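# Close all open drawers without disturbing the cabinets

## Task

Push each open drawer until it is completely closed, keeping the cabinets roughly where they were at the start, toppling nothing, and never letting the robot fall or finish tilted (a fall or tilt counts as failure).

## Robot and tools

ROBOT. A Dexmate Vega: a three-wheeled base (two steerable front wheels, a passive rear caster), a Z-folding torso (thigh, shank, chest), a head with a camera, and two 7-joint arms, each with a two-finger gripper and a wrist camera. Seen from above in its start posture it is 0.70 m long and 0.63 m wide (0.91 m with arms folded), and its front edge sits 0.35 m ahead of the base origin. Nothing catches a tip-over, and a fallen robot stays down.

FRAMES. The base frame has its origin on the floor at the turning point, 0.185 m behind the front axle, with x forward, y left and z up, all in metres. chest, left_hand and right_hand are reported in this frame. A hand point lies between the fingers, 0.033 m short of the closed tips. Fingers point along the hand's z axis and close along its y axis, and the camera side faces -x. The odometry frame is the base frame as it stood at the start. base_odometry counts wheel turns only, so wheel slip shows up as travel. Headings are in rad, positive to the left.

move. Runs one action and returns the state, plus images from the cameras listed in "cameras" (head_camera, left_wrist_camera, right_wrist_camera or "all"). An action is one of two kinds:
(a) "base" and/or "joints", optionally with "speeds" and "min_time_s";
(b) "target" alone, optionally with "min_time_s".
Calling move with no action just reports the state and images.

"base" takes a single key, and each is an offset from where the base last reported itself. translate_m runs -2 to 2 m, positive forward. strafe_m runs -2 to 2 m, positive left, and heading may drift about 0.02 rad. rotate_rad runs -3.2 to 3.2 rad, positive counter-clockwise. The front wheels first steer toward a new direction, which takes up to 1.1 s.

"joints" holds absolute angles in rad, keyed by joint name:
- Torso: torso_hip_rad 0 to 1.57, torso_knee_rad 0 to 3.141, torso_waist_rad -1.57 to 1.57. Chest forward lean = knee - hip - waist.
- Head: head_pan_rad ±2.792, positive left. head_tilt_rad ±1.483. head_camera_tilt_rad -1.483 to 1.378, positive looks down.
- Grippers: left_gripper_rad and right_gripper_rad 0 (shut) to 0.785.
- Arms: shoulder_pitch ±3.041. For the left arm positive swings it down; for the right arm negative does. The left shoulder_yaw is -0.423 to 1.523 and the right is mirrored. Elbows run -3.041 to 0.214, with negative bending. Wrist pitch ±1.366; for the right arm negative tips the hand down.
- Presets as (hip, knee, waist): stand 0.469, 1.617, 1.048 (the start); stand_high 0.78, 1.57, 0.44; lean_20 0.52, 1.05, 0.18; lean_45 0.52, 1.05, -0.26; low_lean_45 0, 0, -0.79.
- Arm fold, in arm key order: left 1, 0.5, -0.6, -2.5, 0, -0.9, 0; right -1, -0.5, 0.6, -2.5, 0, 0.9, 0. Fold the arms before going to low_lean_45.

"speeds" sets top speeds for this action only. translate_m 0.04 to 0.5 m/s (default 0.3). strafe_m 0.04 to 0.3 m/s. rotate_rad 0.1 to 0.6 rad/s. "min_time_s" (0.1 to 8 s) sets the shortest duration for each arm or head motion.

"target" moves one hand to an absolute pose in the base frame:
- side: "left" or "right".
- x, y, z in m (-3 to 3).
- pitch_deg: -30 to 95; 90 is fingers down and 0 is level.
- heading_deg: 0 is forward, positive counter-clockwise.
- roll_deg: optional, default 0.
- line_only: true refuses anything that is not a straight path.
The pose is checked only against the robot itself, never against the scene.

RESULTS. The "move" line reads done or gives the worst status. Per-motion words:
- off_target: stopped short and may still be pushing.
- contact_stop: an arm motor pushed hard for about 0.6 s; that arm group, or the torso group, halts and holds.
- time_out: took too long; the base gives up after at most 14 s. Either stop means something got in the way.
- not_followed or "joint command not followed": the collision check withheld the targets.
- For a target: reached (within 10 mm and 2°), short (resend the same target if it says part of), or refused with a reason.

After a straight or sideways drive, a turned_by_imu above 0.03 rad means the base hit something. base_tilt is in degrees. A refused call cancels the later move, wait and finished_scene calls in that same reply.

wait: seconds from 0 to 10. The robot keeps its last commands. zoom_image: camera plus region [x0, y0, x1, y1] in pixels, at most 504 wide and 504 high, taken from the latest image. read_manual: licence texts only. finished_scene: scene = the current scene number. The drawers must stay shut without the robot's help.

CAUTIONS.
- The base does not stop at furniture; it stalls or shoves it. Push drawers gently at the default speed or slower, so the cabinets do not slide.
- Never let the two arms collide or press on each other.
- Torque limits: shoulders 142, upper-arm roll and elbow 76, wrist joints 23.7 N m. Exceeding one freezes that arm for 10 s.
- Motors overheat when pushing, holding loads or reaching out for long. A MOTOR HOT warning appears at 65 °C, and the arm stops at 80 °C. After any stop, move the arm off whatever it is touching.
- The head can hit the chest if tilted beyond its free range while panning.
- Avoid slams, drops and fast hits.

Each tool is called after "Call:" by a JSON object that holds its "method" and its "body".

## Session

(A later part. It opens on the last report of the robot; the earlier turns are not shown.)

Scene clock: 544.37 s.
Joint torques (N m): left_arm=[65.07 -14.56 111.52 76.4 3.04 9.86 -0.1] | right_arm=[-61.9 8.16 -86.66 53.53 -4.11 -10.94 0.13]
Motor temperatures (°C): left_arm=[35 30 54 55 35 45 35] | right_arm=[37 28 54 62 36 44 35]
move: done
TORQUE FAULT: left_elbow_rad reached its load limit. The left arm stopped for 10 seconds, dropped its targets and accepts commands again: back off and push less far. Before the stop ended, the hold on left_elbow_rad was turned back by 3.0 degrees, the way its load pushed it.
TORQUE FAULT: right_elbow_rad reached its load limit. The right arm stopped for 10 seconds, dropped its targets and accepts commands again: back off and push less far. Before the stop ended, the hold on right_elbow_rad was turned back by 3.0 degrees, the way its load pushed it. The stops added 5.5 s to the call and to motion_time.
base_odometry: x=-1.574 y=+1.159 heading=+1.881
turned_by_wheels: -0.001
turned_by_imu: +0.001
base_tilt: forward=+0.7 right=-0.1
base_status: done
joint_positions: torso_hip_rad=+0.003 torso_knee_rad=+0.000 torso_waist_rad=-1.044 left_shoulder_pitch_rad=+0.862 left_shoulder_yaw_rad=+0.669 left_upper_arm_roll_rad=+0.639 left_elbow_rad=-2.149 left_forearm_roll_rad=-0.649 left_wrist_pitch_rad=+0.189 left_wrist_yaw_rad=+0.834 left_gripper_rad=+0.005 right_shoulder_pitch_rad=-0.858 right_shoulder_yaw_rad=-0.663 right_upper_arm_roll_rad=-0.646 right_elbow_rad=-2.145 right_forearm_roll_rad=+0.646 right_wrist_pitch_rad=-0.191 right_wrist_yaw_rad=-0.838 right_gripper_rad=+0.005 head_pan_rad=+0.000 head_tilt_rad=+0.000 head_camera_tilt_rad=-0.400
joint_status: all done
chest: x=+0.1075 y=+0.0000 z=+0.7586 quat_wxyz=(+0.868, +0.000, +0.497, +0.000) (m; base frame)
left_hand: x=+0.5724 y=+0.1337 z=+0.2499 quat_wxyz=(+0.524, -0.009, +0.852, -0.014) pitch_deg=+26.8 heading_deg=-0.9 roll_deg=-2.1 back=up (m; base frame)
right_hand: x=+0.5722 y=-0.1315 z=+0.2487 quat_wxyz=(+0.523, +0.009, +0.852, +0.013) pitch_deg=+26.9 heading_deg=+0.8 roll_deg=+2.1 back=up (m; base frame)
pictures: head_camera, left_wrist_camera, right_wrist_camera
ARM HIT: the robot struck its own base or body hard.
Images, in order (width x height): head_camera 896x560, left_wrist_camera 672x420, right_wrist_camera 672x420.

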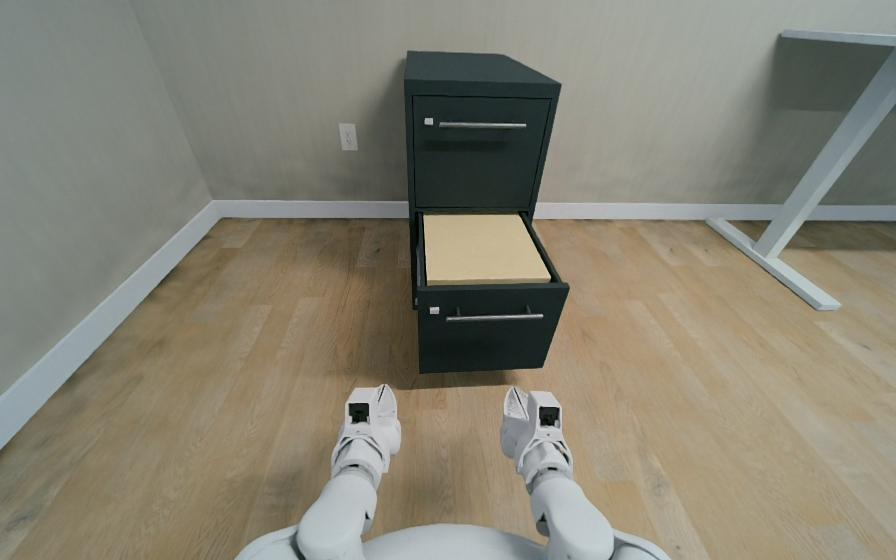

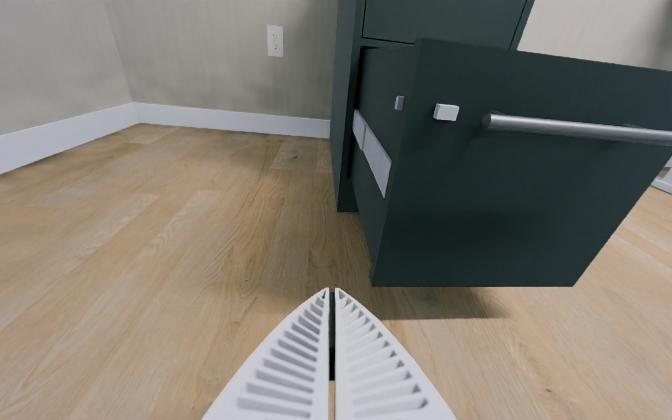

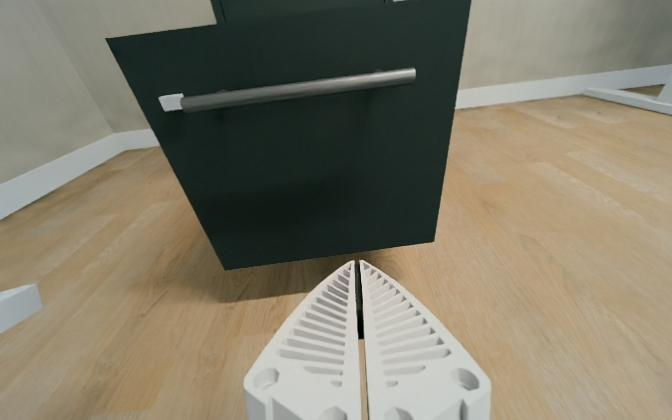

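Call:
{"method": "move", "body": {"joints": {"torso_waist_rad": -0.75}, "cameras": ["head_camera"]}}

Scene clock: 556.73 s.
Joint torques (N m): left_arm=[-6 -1.87 -3.82 -12.23 0.63 -1.49 -0.15] | right_arm=[2.6 -0.45 1.82 -6.21 -1.79 1.69 0.09]
Motor temperatures (°C): left_arm=[35 30 56 55 35 44 35] | right_arm=[38 28 56 60 36 43 35]
move: done
TORQUE FAULT: left_upper_arm_roll_rad reached its load limit. The left arm stopped for 10 seconds, dropped its targets and accepts commands again: back off and push less far. The left arm was already stopped when this call's commands were due to start, so it ran none of them.
TORQUE FAULT: right_upper_arm_roll_rad reached its load limit. The right arm stopped for 10 seconds, dropped its targets and accepts commands again: back off and push less far. The right arm was already stopped when this call's commands were due to start, so it ran none of them.
base_odometry: x=-1.574 y=+1.159 heading=+1.881
turned_by_wheels: +0.000
turned_by_imu: +0.002
base_tilt: forward=+0.6 right=-0.1
base_status: not commanded
joint_positions: torso_hip_rad=+0.000 torso_knee_rad=+0.000 torso_waist_rad=-0.750 left_shoulder_pitch_rad=+0.861 left_shoulder_yaw_rad=+0.670 left_upper_arm_roll_rad=+0.639 left_elbow_rad=-2.150 left_forearm_roll_rad=-0.649 left_wrist_pitch_rad=+0.189 left_wrist_yaw_rad=+0.834 left_gripper_rad=+0.005 right_shoulder_pitch_rad=-0.857 right_shoulder_yaw_rad=-0.663 right_upper_arm_roll_rad=-0.645 right_elbow_rad=-2.146 right_forearm_roll_rad=+0.646 right_wrist_pitch_rad=-0.191 right_wrist_yaw_rad=-0.838 right_gripper_rad=+0.005 head_pan_rad=+0.000 head_tilt_rad=+0.000 head_camera_tilt_rad=-0.400
joint_status: all done
chest: x=+0.0142 y=+0.0000 z=+0.8487 quat_wxyz=(+0.930, +0.000, +0.366, +0.000) (m; base frame)
left_hand: x=+0.6053 y=+0.1335 z=+0.4948 quat_wxyz=(+0.641, -0.007, +0.767, -0.015) pitch_deg=+10.2 heading_deg=-0.8 roll_deg=-1.9 back=up (m; base frame)
right_hand: x=+0.6054 y=-0.1313 z=+0.4937 quat_wxyz=(+0.641, +0.007, +0.767, +0.015) pitch_deg=+10.3 heading_deg=+0.8 roll_deg=+1.9 back=up (m; base frame)
pictures: head_camera
Images, in order (width x height): head_camera 896x560.

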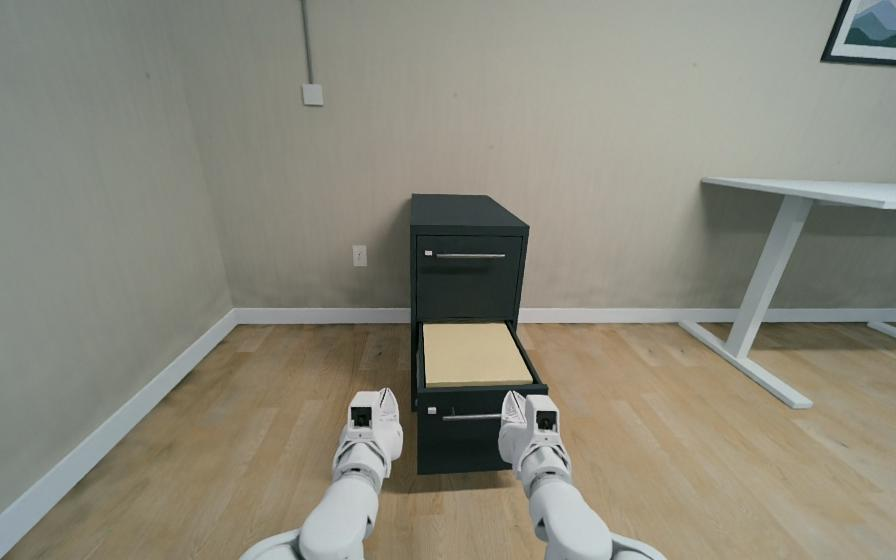

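Call:
{"method": "move", "body": {"joints": {"torso_waist_rad": -0.79, "head_camera_tilt_rad": -0.4}}}

Call:
{"method": "move", "body": {"target": {"side": "left", "x": 0.7, "y": 0.14, "z": 0.42, "pitch_deg": 20, "heading_deg": 0}, "cameras": ["head_camera"]}}

Scene clock: 580.93 s.
Joint torques (N m): left_arm=[-4.29 -3.42 -4.18 -11.19 0.81 -2.13 0.08] | right_arm=[2.41 -0.18 1.78 -7.1 -1.74 1.32 0.25]
Motor temperatures (°C): left_arm=[31 30 44 45 35 41 35] | right_arm=[35 28 43 47 35 39 35]
move: done
base_odometry: x=-1.574 y=+1.159 heading=+1.881
turned_by_wheels: +0.000
turned_by_imu: +0.001
base_tilt: forward=+0.6 right=-0.1
base_status: not commanded
joint_positions: torso_hip_rad=+0.000 torso_knee_rad=+0.000 torso_waist_rad=-0.790 left_shoulder_pitch_rad=+0.862 left_shoulder_yaw_rad=+0.670 left_upper_arm_roll_rad=+0.639 left_elbow_rad=-2.150 left_forearm_roll_rad=-0.649 left_wrist_pitch_rad=+0.189 left_wrist_yaw_rad=+0.834 left_gripper_rad=+0.005 right_shoulder_pitch_rad=-0.857 right_shoulder_yaw_rad=-0.663 right_upper_arm_roll_rad=-0.645 right_elbow_rad=-2.146 right_forearm_roll_rad=+0.646 right_wrist_pitch_rad=-0.191 right_wrist_yaw_rad=-0.838 right_gripper_rad=+0.005 head_pan_rad=+0.000 head_tilt_rad=+0.000 head_camera_tilt_rad=-0.400
joint_status: all done
chest: x=+0.0285 y=+0.0000 z=+0.8380 quat_wxyz=(+0.923, +0.000, +0.385, +0.000) (m; base frame)
left_hand: x=+0.6051 y=+0.1335 z=+0.4608 quat_wxyz=(+0.626, -0.007, +0.780, -0.015) pitch_deg=+12.5 heading_deg=-0.8 roll_deg=-1.9 back=up (m; base frame)
right_hand: x=+0.6052 y=-0.1313 z=+0.4598 quat_wxyz=(+0.625, +0.007, +0.780, +0.015) pitch_deg=+12.5 heading_deg=+0.8 roll_deg=+1.9 back=up (m; base frame)
pictures: none

Scene clock: 583.77 s.
Joint torques (N m): left_arm=[-15.82 -2.33 -6.33 -12.09 0.6 -1.7 -0.19] | right_arm=[2.55 -0.29 1.59 -7.24 -1.64 2.06 0.16]
move: done
base_odometry: x=-1.574 y=+1.159 heading=+1.881
turned_by_wheels: +0.000
turned_by_imu: +0.000
base_tilt: forward=+0.7 right=+0.0
base_status: not commanded
joint_positions: torso_hip_rad=+0.000 torso_knee_rad=+0.000 torso_waist_rad=-0.790 left_shoulder_pitch_rad=+0.596 left_shoulder_yaw_rad=+0.536 left_upper_arm_roll_rad=+0.638 left_elbow_rad=-1.846 left_forearm_roll_rad=-0.772 left_wrist_pitch_rad=+0.348 left_wrist_yaw_rad=+0.737 left_gripper_rad=+0.005 right_shoulder_pitch_rad=-0.857 right_shoulder_yaw_rad=-0.663 right_upper_arm_roll_rad=-0.645 right_elbow_rad=-2.146 right_forearm_roll_rad=+0.646 right_wrist_pitch_rad=-0.191 right_wrist_yaw_rad=-0.838 right_gripper_rad=+0.005 head_pan_rad=+0.000 head_tilt_rad=+0.000 head_camera_tilt_rad=-0.400
joint_status: not commanded
chest: x=+0.0285 y=+0.0000 z=+0.8380 quat_wxyz=(+0.923, +0.000, +0.385, +0.000) (m; base frame)
left_hand: x=+0.6983 y=+0.1401 z=+0.4203 quat_wxyz=(+0.574, +0.000, +0.819, +0.000) pitch_deg=+19.9 heading_deg=+0.0 roll_deg=+0.0 back=up (m; base frame)
left_hand_status: reached (straight line, planned for 1.3 s): 2 mm and 0.1 deg off.
right_hand: x=+0.6052 y=-0.1313 z=+0.4598 quat_wxyz=(+0.625, +0.007, +0.780, +0.015) pitch_deg=+12.5 heading_deg=+0.8 roll_deg=+1.9 back=up (m; base frame)
pictures: head_camera
Images, in order (width x height): head_camera 896x560.

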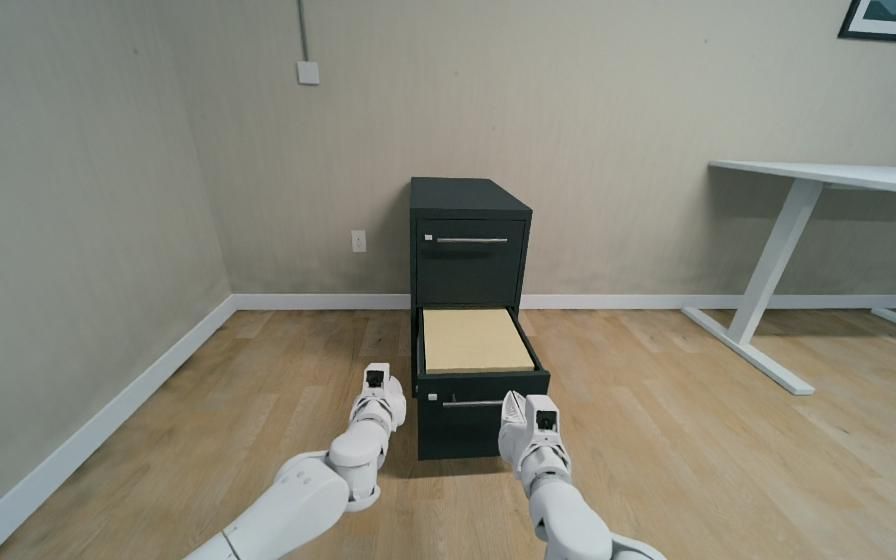

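Call:
{"method": "move", "body": {"target": {"side": "left", "x": 0.68, "y": 0.14, "z": 0.26, "pitch_deg": 28, "heading_deg": 0}, "cameras": ["head_camera"]}}

Scene clock: 590.60 s.
Joint torques (N m): left_arm=[-16.95 -0.59 -5.73 -8.81 0.51 -1.57 -0.42] | right_arm=[3.15 0.14 1.57 -7.38 -1.67 1.78 0.1]
move: done
base_odometry: x=-1.574 y=+1.159 heading=+1.881
turned_by_wheels: +0.000
turned_by_imu: +0.001
base_tilt: forward=+0.7 right=+0.0
base_status: not commanded
joint_positions: torso_hip_rad=+0.000 torso_knee_rad=+0.000 torso_waist_rad=-0.790 left_shoulder_pitch_rad=+0.440 left_shoulder_yaw_rad=+0.524 left_upper_arm_roll_rad=+1.002 left_elbow_rad=-1.387 left_forearm_roll_rad=-0.933 left_wrist_pitch_rad=+0.004 left_wrist_yaw_rad=+0.675 left_gripper_rad=+0.005 right_shoulder_pitch_rad=-0.857 right_shoulder_yaw_rad=-0.663 right_upper_arm_roll_rad=-0.645 right_elbow_rad=-2.146 right_forearm_roll_rad=+0.646 right_wrist_pitch_rad=-0.191 right_wrist_yaw_rad=-0.838 right_gripper_rad=+0.005 head_pan_rad=+0.000 head_tilt_rad=+0.000 head_camera_tilt_rad=-0.400
joint_status: not commanded
chest: x=+0.0285 y=+0.0000 z=+0.8380 quat_wxyz=(+0.923, +0.000, +0.385, +0.000) (m; base frame)
left_hand: x=+0.6801 y=+0.1393 z=+0.2613 quat_wxyz=(+0.515, +0.000, +0.857, +0.000) pitch_deg=+28.0 heading_deg=-0.1 roll_deg=-0.1 back=up (m; base frame)
left_hand_status: reached (checked arc [the straight line was blocked; over the whole arc the hand travels 0.17 m to end 0.16 m from its start, up to 0.02 m off the straight line; left_elbow_rad turns most, 0.46 rad; on the way or at its end the hand turns up to 8 deg from its attitude at the start], planned for 1.8 s): 2 mm and 0.1 deg off.
right_hand: x=+0.6052 y=-0.1313 z=+0.4598 quat_wxyz=(+0.625, +0.007, +0.780, +0.015) pitch_deg=+12.5 heading_deg=+0.8 roll_deg=+1.9 back=up (m; base frame)
pictures: head_camera
Images, in order (width x height): head_camera 896x560.

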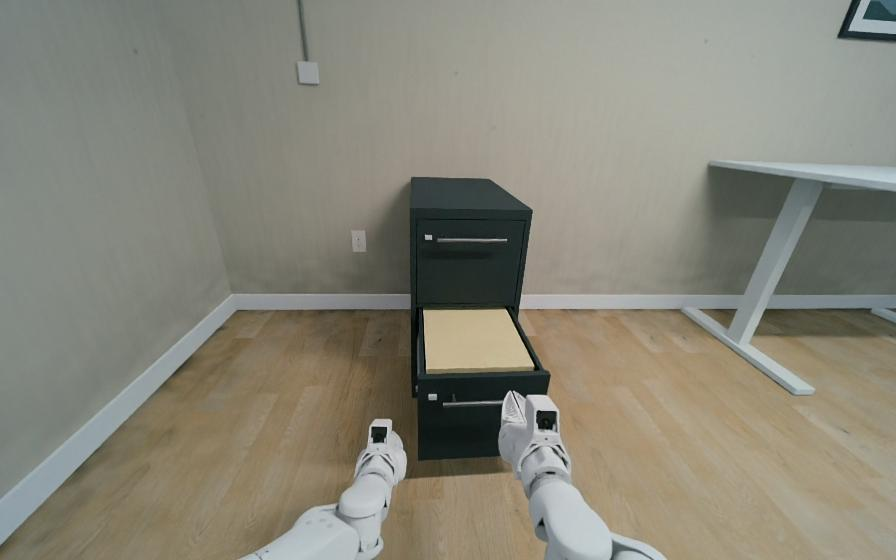

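Call:
{"method": "move", "body": {"target": {"side": "left", "x": 0.68, "y": 0.14, "z": 0.2, "pitch_deg": 30, "heading_deg": 0}}}

Call:
{"method": "move", "body": {"target": {"side": "left", "x": 0.68, "y": 0.14, "z": 0.15, "pitch_deg": 35, "heading_deg": 0}, "cameras": ["head_camera"]}}

Scene clock: 594.33 s.
Joint torques (N m): left_arm=[-16.63 0.37 -4.99 -9.28 0.95 -2.02 -0.24] | right_arm=[2.67 -0.19 1.71 -6.58 -1.67 1.24 0.19]
Motor temperatures (°C): left_arm=[31 30 40 41 34 40 35] | right_arm=[33 28 39 42 35 37 35]
move: refused
base_odometry: x=-1.574 y=+1.159 heading=+1.881
turned_by_wheels: +0.000
turned_by_imu: +0.001
base_tilt: forward=+0.7 right=-0.1
base_status: not commanded
joint_positions: torso_hip_rad=+0.000 torso_knee_rad=+0.000 torso_waist_rad=-0.790 left_shoulder_pitch_rad=+0.438 left_shoulder_yaw_rad=+0.523 left_upper_arm_roll_rad=+1.006 left_elbow_rad=-1.381 left_forearm_roll_rad=-0.935 left_wrist_pitch_rad=-0.001 left_wrist_yaw_rad=+0.675 left_gripper_rad=+0.005 right_shoulder_pitch_rad=-0.857 right_shoulder_yaw_rad=-0.663 right_upper_arm_roll_rad=-0.645 right_elbow_rad=-2.146 right_forearm_roll_rad=+0.646 right_wrist_pitch_rad=-0.191 right_wrist_yaw_rad=-0.838 right_gripper_rad=+0.005 head_pan_rad=+0.000 head_tilt_rad=+0.000 head_camera_tilt_rad=-0.400
joint_status: not commanded
chest: x=+0.0285 y=+0.0000 z=+0.8380 quat_wxyz=(+0.923, +0.000, +0.385, +0.000) (m; base frame)
left_hand: x=+0.6798 y=+0.1402 z=+0.2598 quat_wxyz=(+0.515, +0.000, +0.857, +0.000) pitch_deg=+28.0 heading_deg=+0.0 roll_deg=+0.0 back=up (m; base frame)
left_hand_status: refused: the best posture that gets there brings the left wrist within 2.1 cm of the base (limit 2.6). Nothing moved.
right_hand: x=+0.6052 y=-0.1313 z=+0.4598 quat_wxyz=(+0.625, +0.007, +0.780, +0.015) pitch_deg=+12.5 heading_deg=+0.8 roll_deg=+1.9 back=up (m; base frame)
pictures: none

not run: a stop came earlier in this reply.

Call:
{"method": "move", "body": {"target": {"side": "right", "x": 0.7, "y": -0.14, "z": 0.42, "pitch_deg": 20, "heading_deg": 0}}}

Call:
{"method": "move", "body": {"target": {"side": "right", "x": 0.68, "y": -0.14, "z": 0.26, "pitch_deg": 28, "heading_deg": 0}, "cameras": ["all"]}}

Scene clock: 609.67 s.
Joint torques (N m): left_arm=[-15.99 -1.31 -5.44 -10.34 0.31 -2.01 -0.65] | right_arm=[17.91 0.45 10.51 -5.55 -0.79 1.14 0.48]
move: done
base_odometry: x=-1.574 y=+1.159 heading=+1.881
turned_by_wheels: +0.000
turned_by_imu: +0.001
base_tilt: forward=+0.7 right=-0.1
base_status: not commanded
joint_positions: torso_hip_rad=+0.000 torso_knee_rad=+0.000 torso_waist_rad=-0.790 left_shoulder_pitch_rad=+0.438 left_shoulder_yaw_rad=+0.523 left_upper_arm_roll_rad=+1.006 left_elbow_rad=-1.381 left_forearm_roll_rad=-0.935 left_wrist_pitch_rad=-0.001 left_wrist_yaw_rad=+0.675 left_gripper_rad=+0.005 right_shoulder_pitch_rad=-0.596 right_shoulder_yaw_rad=-0.536 right_upper_arm_roll_rad=-0.639 right_elbow_rad=-1.846 right_forearm_roll_rad=+0.772 right_wrist_pitch_rad=-0.348 right_wrist_yaw_rad=-0.738 right_gripper_rad=+0.005 head_pan_rad=+0.000 head_tilt_rad=+0.000 head_camera_tilt_rad=-0.400
joint_status: not commanded
chest: x=+0.0285 y=+0.0000 z=+0.8380 quat_wxyz=(+0.923, +0.000, +0.385, +0.000) (m; base frame)
left_hand: x=+0.6798 y=+0.1402 z=+0.2598 quat_wxyz=(+0.515, +0.000, +0.857, +0.000) pitch_deg=+28.0 heading_deg=+0.0 roll_deg=+0.0 back=up (m; base frame)
right_hand: x=+0.6980 y=-0.1398 z=+0.4201 quat_wxyz=(+0.574, +0.000, +0.819, +0.000) pitch_deg=+19.9 heading_deg=+0.0 roll_deg=+0.0 back=up (m; base frame)
right_hand_status: reached (straight line, planned for 1.3 s): 2 mm and 0.1 deg off.
pictures: none

Scene clock: 613.00 s.
Joint torques (N m): left_arm=[-13.99 0.87 -9.43 -9.44 0.79 -1.97 -0.26] | right_arm=[18.48 2.93 1.52 -5.13 -1.43 1.72 0.32]
move: done
base_odometry: x=-1.574 y=+1.159 heading=+1.881
turned_by_wheels: +0.000
turned_by_imu: +0.001
base_tilt: forward=+0.6 right=+0.0
base_status: not commanded
joint_positions: torso_hip_rad=+0.000 torso_knee_rad=+0.000 torso_waist_rad=-0.790 left_shoulder_pitch_rad=+0.438 left_shoulder_yaw_rad=+0.523 left_upper_arm_roll_rad=+1.006 left_elbow_rad=-1.381 left_forearm_roll_rad=-0.935 left_wrist_pitch_rad=-0.001 left_wrist_yaw_rad=+0.675 left_gripper_rad=+0.005 right_shoulder_pitch_rad=-0.584 right_shoulder_yaw_rad=-0.401 right_upper_arm_roll_rad=-0.732 right_elbow_rad=-1.394 right_forearm_roll_rad=+0.713 right_wrist_pitch_rad=-0.139 right_wrist_yaw_rad=-0.574 right_gripper_rad=+0.005 head_pan_rad=+0.000 head_tilt_rad=+0.000 head_camera_tilt_rad=-0.400
joint_status: not commanded
chest: x=+0.0285 y=+0.0000 z=+0.8380 quat_wxyz=(+0.923, +0.000, +0.385, +0.000) (m; base frame)
left_hand: x=+0.6799 y=+0.1401 z=+0.2598 quat_wxyz=(+0.515, +0.000, +0.857, +0.000) pitch_deg=+28.0 heading_deg=+0.0 roll_deg=+0.0 back=up (m; base frame)
right_hand: x=+0.6801 y=-0.1402 z=+0.2615 quat_wxyz=(+0.515, +0.000, +0.857, +0.000) pitch_deg=+27.9 heading_deg=+0.0 roll_deg=+0.0 back=up (m; base frame)
right_hand_status: reached (straight line, planned for 1.8 s): 2 mm and 0.1 deg off.
pictures: head_camera, left_wrist_camera, right_wrist_camera
Images, in order (width x height): head_camera 896x560, left_wrist_camera 672x420, right_wrist_camera 672x420.

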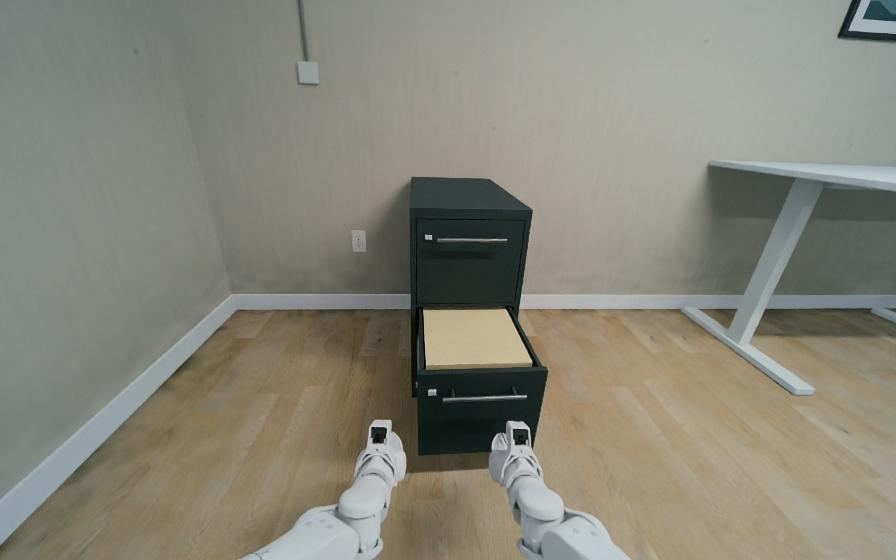

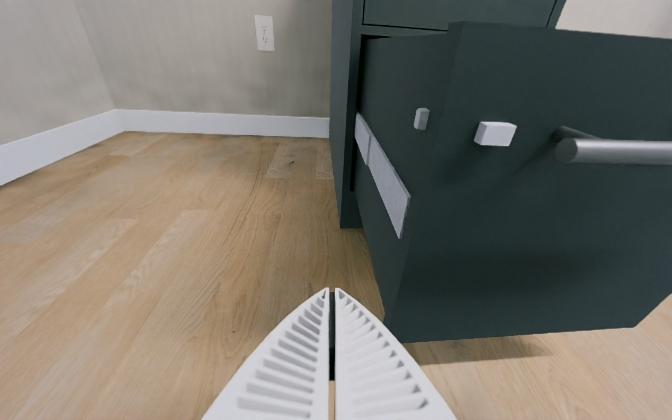

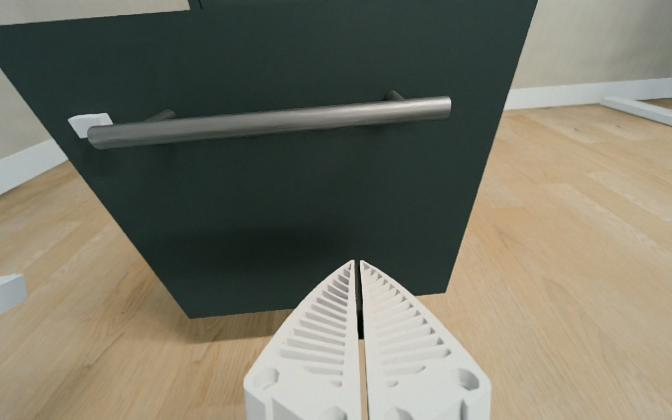

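Call:
{"method": "zoom_image", "body": {"camera": "head_camera", "region": [390, 160, 570, 470]}}

Scaled by 1.626 from the camera's 896x560 image, which has a finer 960x600 frame.

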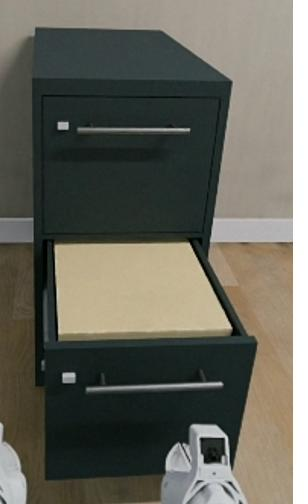

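Call:
{"method": "move", "body": {"base": {"strafe_m": -0.08}}}

Call:
{"method": "move", "body": {"base": {"translate_m": 0.05}, "speeds": {"translate_m": 0.1}, "cameras": ["all"]}}

Scene clock: 664.90 s.
Joint torques (N m): left_arm=[-14.85 -0.26 -8.1 -9.77 0.78 -1.57 -0.11] | right_arm=[16.48 0.98 1.3 -5.43 -1.35 2.21 0.39]
Motor temperatures (°C): left_arm=[29 30 33 33 34 39 35] | right_arm=[32 28 31 34 34 36 35]
move: done
base_odometry: x=-1.498 y=+1.183 heading=+1.881
turned_by_wheels: -0.001
turned_by_imu: -0.002
base_tilt: forward=+0.7 right=-0.1
base_status: done
joint_positions: torso_hip_rad=+0.000 torso_knee_rad=+0.000 torso_waist_rad=-0.790 left_shoulder_pitch_rad=+0.438 left_shoulder_yaw_rad=+0.523 left_upper_arm_roll_rad=+1.007 left_elbow_rad=-1.381 left_forearm_roll_rad=-0.935 left_wrist_pitch_rad=-0.001 left_wrist_yaw_rad=+0.675 left_gripper_rad=+0.005 right_shoulder_pitch_rad=-0.584 right_shoulder_yaw_rad=-0.399 right_upper_arm_roll_rad=-0.733 right_elbow_rad=-1.388 right_forearm_roll_rad=+0.712 right_wrist_pitch_rad=-0.136 right_wrist_yaw_rad=-0.572 right_gripper_rad=+0.005 head_pan_rad=+0.000 head_tilt_rad=+0.000 head_camera_tilt_rad=-0.400
joint_status: not commanded
chest: x=+0.0285 y=+0.0000 z=+0.8380 quat_wxyz=(+0.923, +0.000, +0.385, +0.000) (m; base frame)
left_hand: x=+0.6799 y=+0.1401 z=+0.2598 quat_wxyz=(+0.515, +0.000, +0.857, +0.000) pitch_deg=+28.0 heading_deg=+0.0 roll_deg=+0.0 back=up (m; base frame)
right_hand: x=+0.6798 y=-0.1401 z=+0.2597 quat_wxyz=(+0.515, +0.000, +0.857, +0.000) pitch_deg=+28.0 heading_deg=+0.0 roll_deg=+0.0 back=up (m; base frame)
pictures: none

Scene clock: 666.97 s.
Joint torques (N m): left_arm=[-14.55 -0.22 -10.35 -8.82 0.55 -2.49 0.39] | right_arm=[17.05 0.97 1.25 -6.45 -1.26 2.09 0.06]
move: done
base_odometry: x=-1.513 y=+1.231 heading=+1.881
turned_by_wheels: +0.001
turned_by_imu: +0.002
base_tilt: forward=+0.6 right=+0.0
base_status: done
joint_positions: torso_hip_rad=+0.000 torso_knee_rad=+0.000 torso_waist_rad=-0.790 left_shoulder_pitch_rad=+0.438 left_shoulder_yaw_rad=+0.523 left_upper_arm_roll_rad=+1.007 left_elbow_rad=-1.381 left_forearm_roll_rad=-0.935 left_wrist_pitch_rad=-0.001 left_wrist_yaw_rad=+0.675 left_gripper_rad=+0.005 right_shoulder_pitch_rad=-0.584 right_shoulder_yaw_rad=-0.399 right_upper_arm_roll_rad=-0.733 right_elbow_rad=-1.388 right_forearm_roll_rad=+0.712 right_wrist_pitch_rad=-0.136 right_wrist_yaw_rad=-0.572 right_gripper_rad=+0.005 head_pan_rad=+0.000 head_tilt_rad=+0.000 head_camera_tilt_rad=-0.400
joint_status: not commanded
chest: x=+0.0286 y=+0.0000 z=+0.8380 quat_wxyz=(+0.923, +0.000, +0.385, +0.000) (m; base frame)
left_hand: x=+0.6797 y=+0.1400 z=+0.2596 quat_wxyz=(+0.515, +0.000, +0.857, +0.000) pitch_deg=+28.0 heading_deg=+0.0 roll_deg=+0.0 back=up (m; base frame)
right_hand: x=+0.6798 y=-0.1401 z=+0.2596 quat_wxyz=(+0.515, +0.000, +0.857, +0.000) pitch_deg=+28.0 heading_deg=+0.0 roll_deg=+0.0 back=up (m; base frame)
pictures: head_camera, left_wrist_camera, right_wrist_camera
Images, in order (width x height): head_camera 896x560, left_wrist_camera 672x420, right_wrist_camera 672x420.

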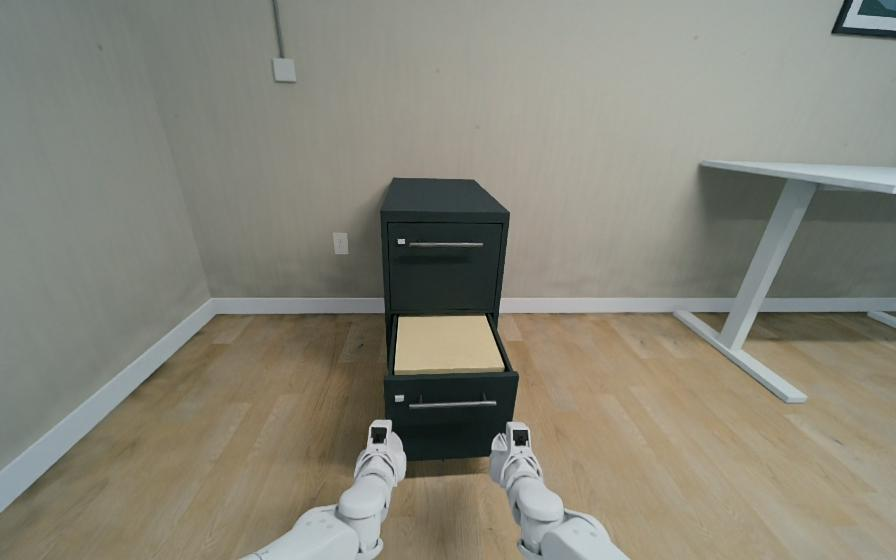

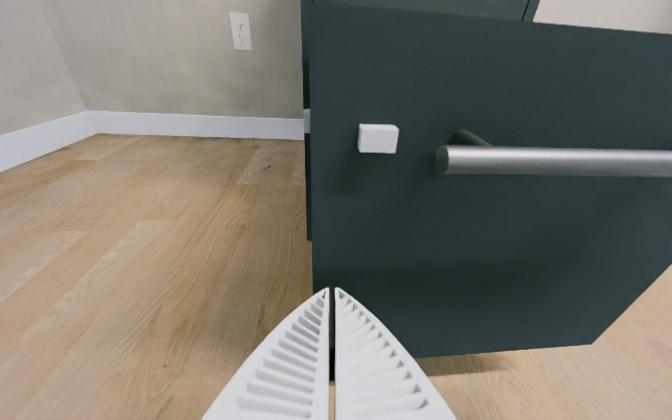

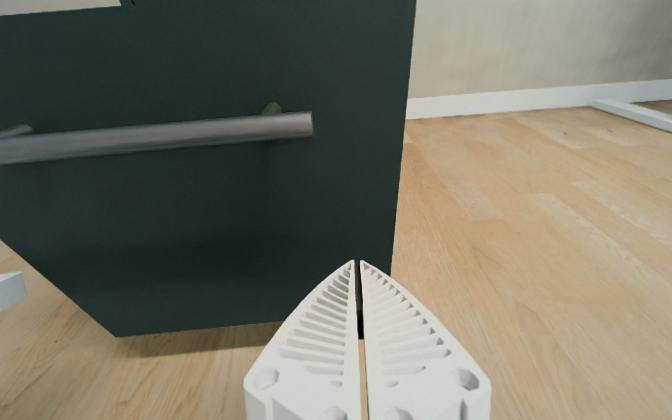

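Call:
{"method": "move", "body": {"base": {"translate_m": 0.15}, "speeds": {"translate_m": 0.1}, "cameras": ["all"]}}

Scene clock: 675.63 s.
Joint torques (N m): left_arm=[-14.41 0.6 -12.11 -11.46 0.15 -1.37 -0.37] | right_arm=[16.72 1.66 1.16 -6.32 -1.25 1.56 0.19]
move: done
base_odometry: x=-1.559 y=+1.374 heading=+1.882
turned_by_wheels: +0.001
turned_by_imu: +0.002
base_tilt: forward=+0.7 right=+0.0
base_status: done
joint_positions: torso_hip_rad=+0.000 torso_knee_rad=+0.000 torso_waist_rad=-0.790 left_shoulder_pitch_rad=+0.438 left_shoulder_yaw_rad=+0.523 left_upper_arm_roll_rad=+1.007 left_elbow_rad=-1.381 left_forearm_roll_rad=-0.935 left_wrist_pitch_rad=-0.001 left_wrist_yaw_rad=+0.675 left_gripper_rad=+0.005 right_shoulder_pitch_rad=-0.584 right_shoulder_yaw_rad=-0.399 right_upper_arm_roll_rad=-0.733 right_elbow_rad=-1.388 right_forearm_roll_rad=+0.712 right_wrist_pitch_rad=-0.136 right_wrist_yaw_rad=-0.572 right_gripper_rad=+0.005 head_pan_rad=+0.000 head_tilt_rad=+0.000 head_camera_tilt_rad=-0.400
joint_status: not commanded
chest: x=+0.0286 y=+0.0000 z=+0.8380 quat_wxyz=(+0.923, +0.000, +0.385, +0.000) (m; base frame)
left_hand: x=+0.6797 y=+0.1400 z=+0.2596 quat_wxyz=(+0.515, +0.000, +0.857, +0.000) pitch_deg=+28.0 heading_deg=+0.0 roll_deg=+0.0 back=up (m; base frame)
right_hand: x=+0.6798 y=-0.1401 z=+0.2596 quat_wxyz=(+0.515, +0.000, +0.857, +0.000) pitch_deg=+28.0 heading_deg=+0.0 roll_deg=+0.0 back=up (m; base frame)
pictures: head_camera, left_wrist_camera, right_wrist_camera
Images, in order (width x height): head_camera 896x560, left_wrist_camera 672x420, right_wrist_camera 672x420.

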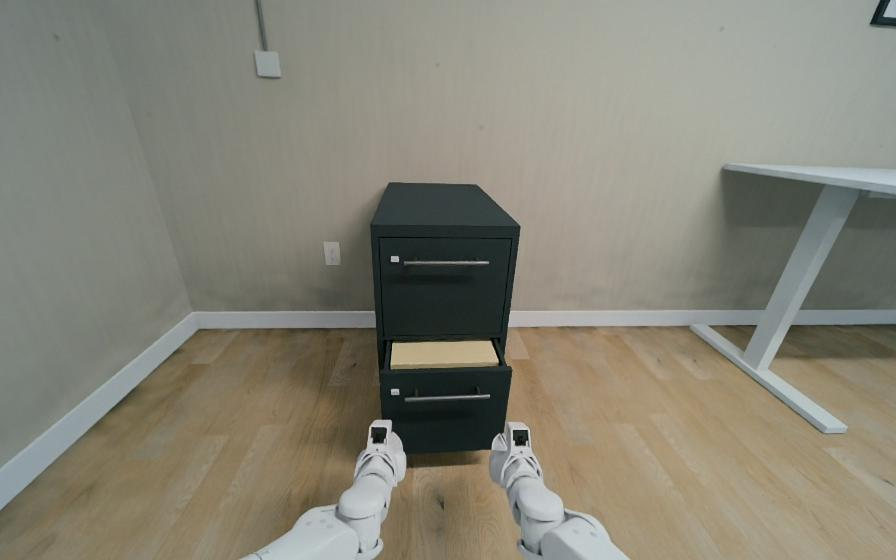

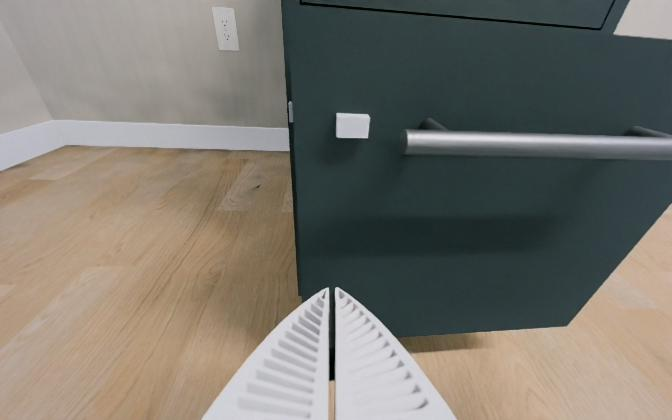

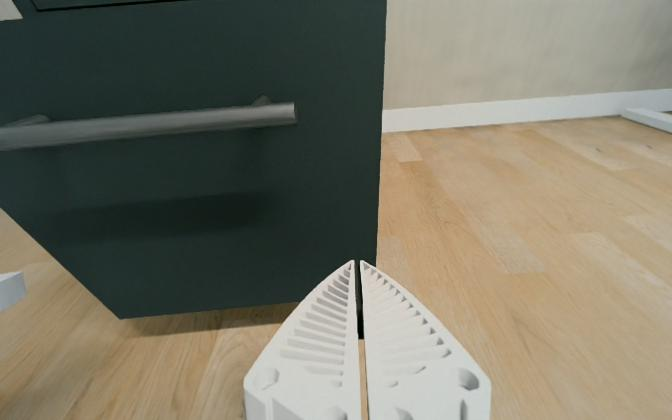

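Call:
{"method": "move", "body": {"base": {"translate_m": 0.11}, "speeds": {"translate_m": 0.1}, "cameras": ["all"]}}

Scene clock: 691.40 s.
Joint torques (N m): left_arm=[-14.71 0.64 -10.52 -7.64 0.62 -1.91 -0.54] | right_arm=[17.06 1.49 1.46 -6.06 -1.34 1.73 0.13]
move: done
base_odometry: x=-1.594 y=+1.478 heading=+1.883
turned_by_wheels: +0.001
turned_by_imu: +0.002
base_tilt: forward=+0.6 right=-0.1
base_status: done
joint_positions: torso_hip_rad=+0.000 torso_knee_rad=+0.000 torso_waist_rad=-0.790 left_shoulder_pitch_rad=+0.438 left_shoulder_yaw_rad=+0.523 left_upper_arm_roll_rad=+1.007 left_elbow_rad=-1.381 left_forearm_roll_rad=-0.935 left_wrist_pitch_rad=-0.001 left_wrist_yaw_rad=+0.675 left_gripper_rad=+0.005 right_shoulder_pitch_rad=-0.584 right_shoulder_yaw_rad=-0.399 right_upper_arm_roll_rad=-0.733 right_elbow_rad=-1.388 right_forearm_roll_rad=+0.712 right_wrist_pitch_rad=-0.136 right_wrist_yaw_rad=-0.572 right_gripper_rad=+0.005 head_pan_rad=+0.000 head_tilt_rad=+0.000 head_camera_tilt_rad=-0.400
joint_status: not commanded
chest: x=+0.0286 y=+0.0000 z=+0.8380 quat_wxyz=(+0.923, +0.000, +0.385, +0.000) (m; base frame)
left_hand: x=+0.6797 y=+0.1400 z=+0.2596 quat_wxyz=(+0.515, +0.000, +0.857, +0.000) pitch_deg=+28.0 heading_deg=+0.0 roll_deg=+0.0 back=up (m; base frame)
right_hand: x=+0.6798 y=-0.1401 z=+0.2596 quat_wxyz=(+0.515, +0.000, +0.857, +0.000) pitch_deg=+28.0 heading_deg=+0.0 roll_deg=+0.0 back=up (m; base frame)
pictures: head_camera, left_wrist_camera, right_wrist_camera
Images, in order (width x height): head_camera 896x560, left_wrist_camera 672x420, right_wrist_camera 672x420.

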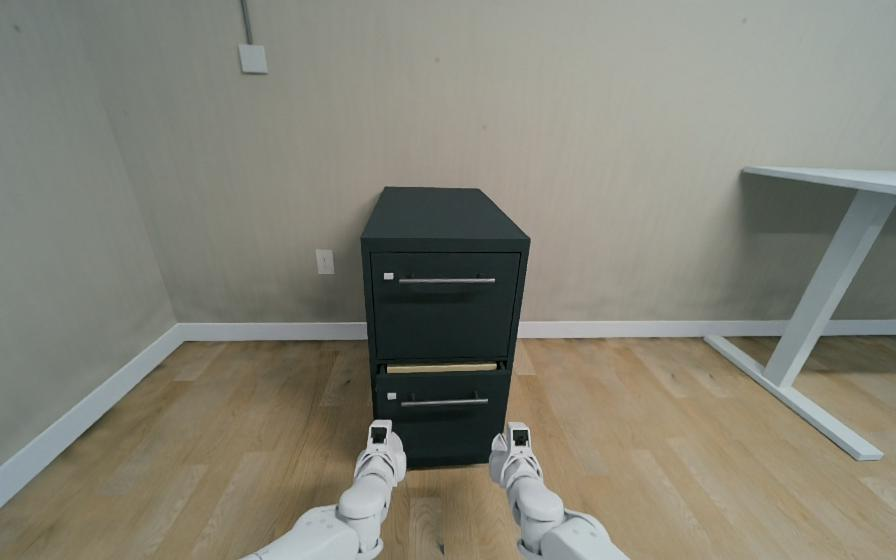

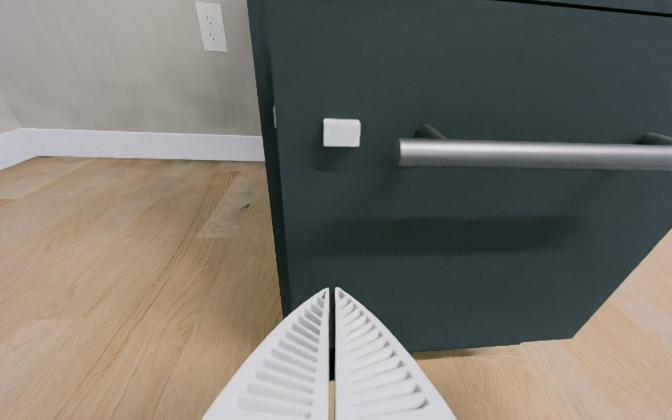

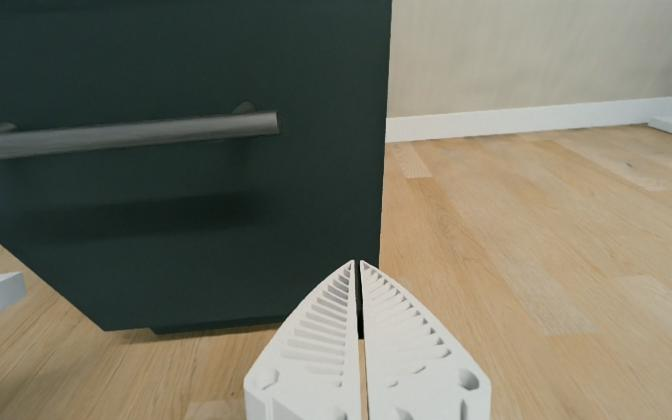

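Call:
{"method": "move", "body": {"base": {"translate_m": 0.035}, "speeds": {"translate_m": 0.08}, "cameras": ["all"]}}

Call:
{"method": "zoom_image", "body": {"camera": "head_camera", "region": [350, 220, 540, 480]}}

Scene clock: 698.97 s.
Joint torques (N m): left_arm=[-13.12 -1.79 -10.88 -8.29 0.57 -2.26 -0.02] | right_arm=[15.98 1.31 1.7 -6.64 -1.36 1.6 0.17]
move: done
base_odometry: x=-1.604 y=+1.512 heading=+1.883
turned_by_wheels: +0.001
turned_by_imu: +0.001
base_tilt: forward=+0.7 right=-0.1
base_status: done
joint_positions: torso_hip_rad=+0.000 torso_knee_rad=+0.000 torso_waist_rad=-0.790 left_shoulder_pitch_rad=+0.438 left_shoulder_yaw_rad=+0.523 left_upper_arm_roll_rad=+1.007 left_elbow_rad=-1.381 left_forearm_roll_rad=-0.935 left_wrist_pitch_rad=-0.001 left_wrist_yaw_rad=+0.675 left_gripper_rad=+0.005 right_shoulder_pitch_rad=-0.584 right_shoulder_yaw_rad=-0.399 right_upper_arm_roll_rad=-0.733 right_elbow_rad=-1.388 right_forearm_roll_rad=+0.712 right_wrist_pitch_rad=-0.136 right_wrist_yaw_rad=-0.572 right_gripper_rad=+0.005 head_pan_rad=+0.000 head_tilt_rad=+0.000 head_camera_tilt_rad=-0.400
joint_status: not commanded
chest: x=+0.0286 y=+0.0000 z=+0.8380 quat_wxyz=(+0.923, +0.000, +0.385, +0.000) (m; base frame)
left_hand: x=+0.6797 y=+0.1400 z=+0.2596 quat_wxyz=(+0.515, +0.000, +0.857, +0.000) pitch_deg=+28.0 heading_deg=+0.0 roll_deg=+0.0 back=up (m; base frame)
right_hand: x=+0.6798 y=-0.1401 z=+0.2596 quat_wxyz=(+0.515, +0.000, +0.857, +0.000) pitch_deg=+28.0 heading_deg=+0.0 roll_deg=+0.0 back=up (m; base frame)
pictures: head_camera, left_wrist_camera, right_wrist_camera
Images, in order (width x height): head_camera 896x560, left_wrist_camera 672x420, right_wrist_camera 672x420.

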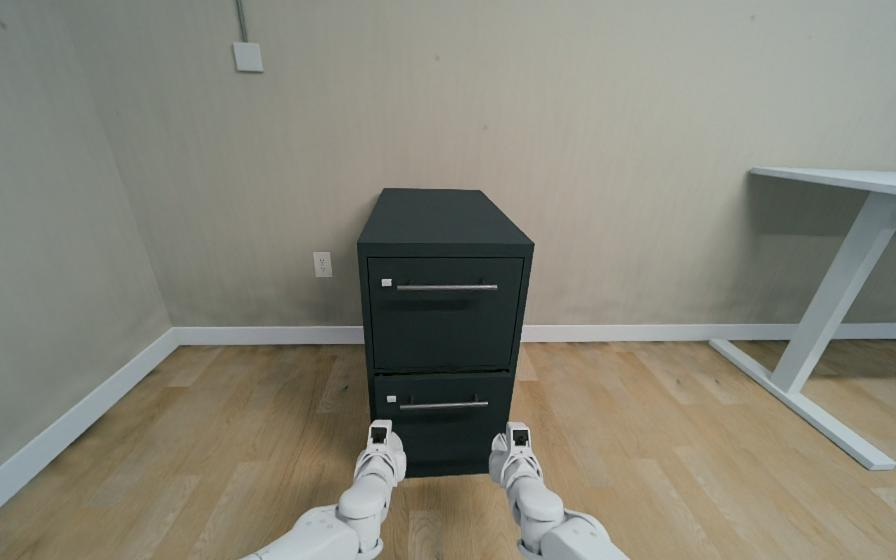

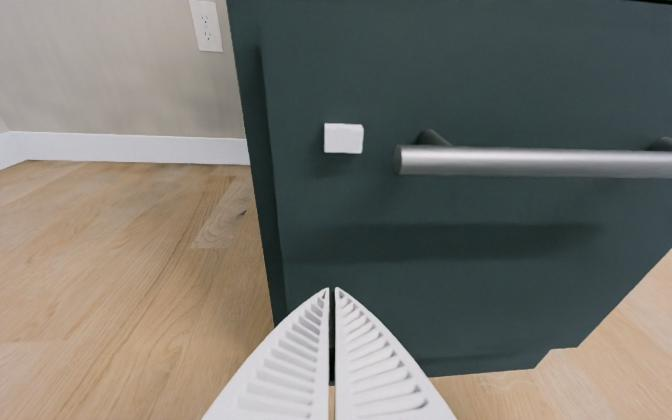

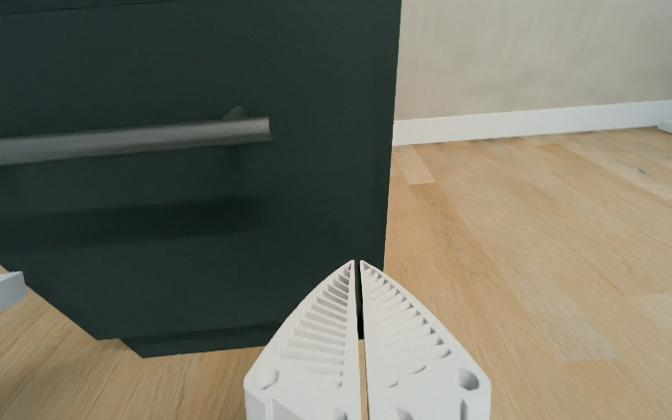

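Scaled by 1.938 from the camera's 896x560 image, which has a finer 960x600 frame.

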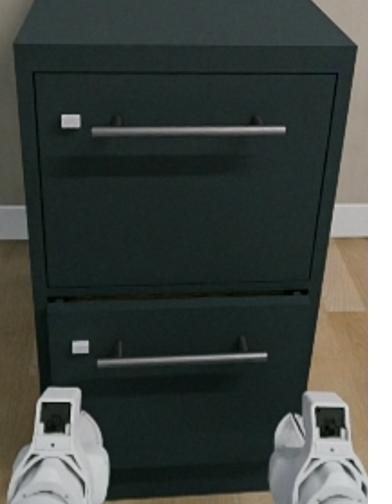

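Call:
{"method": "move", "body": {"base": {"translate_m": 0.02}, "speeds": {"translate_m": 0.06}, "cameras": ["all"]}}

Call:
{"method": "zoom_image", "body": {"camera": "head_camera", "region": [350, 220, 540, 480]}}

Scene clock: 703.10 s.
Joint torques (N m): left_arm=[-14.97 -2.1 -11.93 -8.68 1.23 -1.85 -0.43] | right_arm=[16.63 1.53 1.37 -5.42 -1.38 1.53 0.07]
move: done
base_odometry: x=-1.611 y=+1.531 heading=+1.884
turned_by_wheels: +0.001
turned_by_imu: +0.001
base_tilt: forward=+0.7 right=-0.1
base_status: done
joint_positions: torso_hip_rad=+0.000 torso_knee_rad=+0.000 torso_waist_rad=-0.790 left_shoulder_pitch_rad=+0.438 left_shoulder_yaw_rad=+0.523 left_upper_arm_roll_rad=+1.007 left_elbow_rad=-1.381 left_forearm_roll_rad=-0.935 left_wrist_pitch_rad=-0.001 left_wrist_yaw_rad=+0.675 left_gripper_rad=+0.005 right_shoulder_pitch_rad=-0.584 right_shoulder_yaw_rad=-0.399 right_upper_arm_roll_rad=-0.733 right_elbow_rad=-1.388 right_forearm_roll_rad=+0.712 right_wrist_pitch_rad=-0.136 right_wrist_yaw_rad=-0.572 right_gripper_rad=+0.005 head_pan_rad=+0.000 head_tilt_rad=+0.000 head_camera_tilt_rad=-0.400
joint_status: not commanded
chest: x=+0.0286 y=+0.0000 z=+0.8380 quat_wxyz=(+0.923, +0.000, +0.385, +0.000) (m; base frame)
left_hand: x=+0.6797 y=+0.1400 z=+0.2595 quat_wxyz=(+0.515, +0.000, +0.857, +0.000) pitch_deg=+28.0 heading_deg=+0.0 roll_deg=+0.0 back=up (m; base frame)
right_hand: x=+0.6797 y=-0.1401 z=+0.2596 quat_wxyz=(+0.515, +0.000, +0.857, +0.000) pitch_deg=+28.0 heading_deg=+0.0 roll_deg=+0.0 back=up (m; base frame)
pictures: head_camera, left_wrist_camera, right_wrist_camera
Images, in order (width x height): head_camera 896x560, left_wrist_camera 672x420, right_wrist_camera 672x420.

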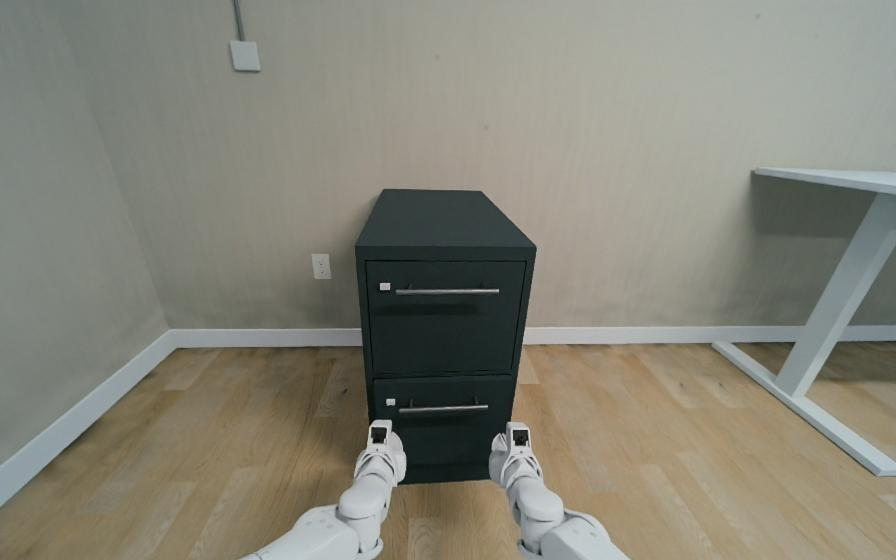

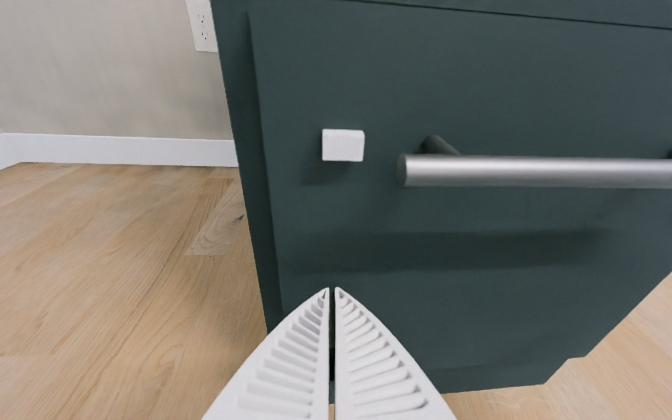

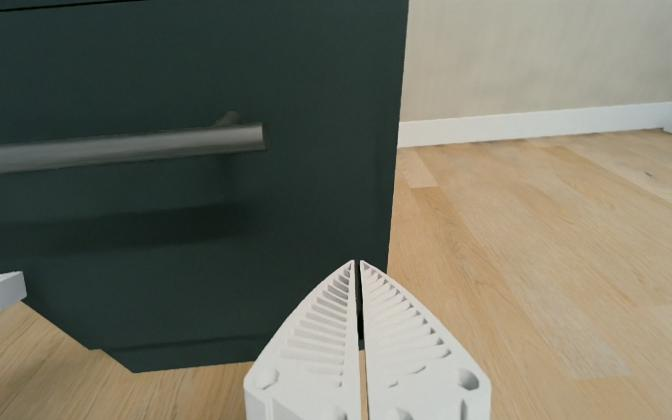

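Scaled by 1.938 from the camera's 896x560 image, which has a finer 960x600 frame.

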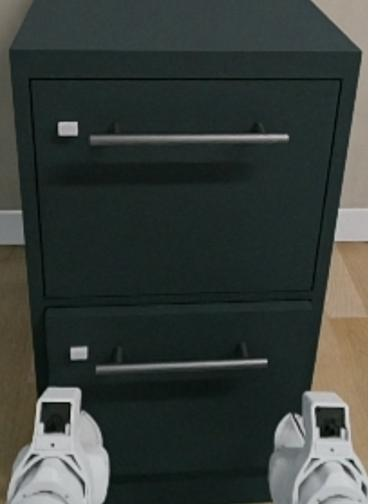

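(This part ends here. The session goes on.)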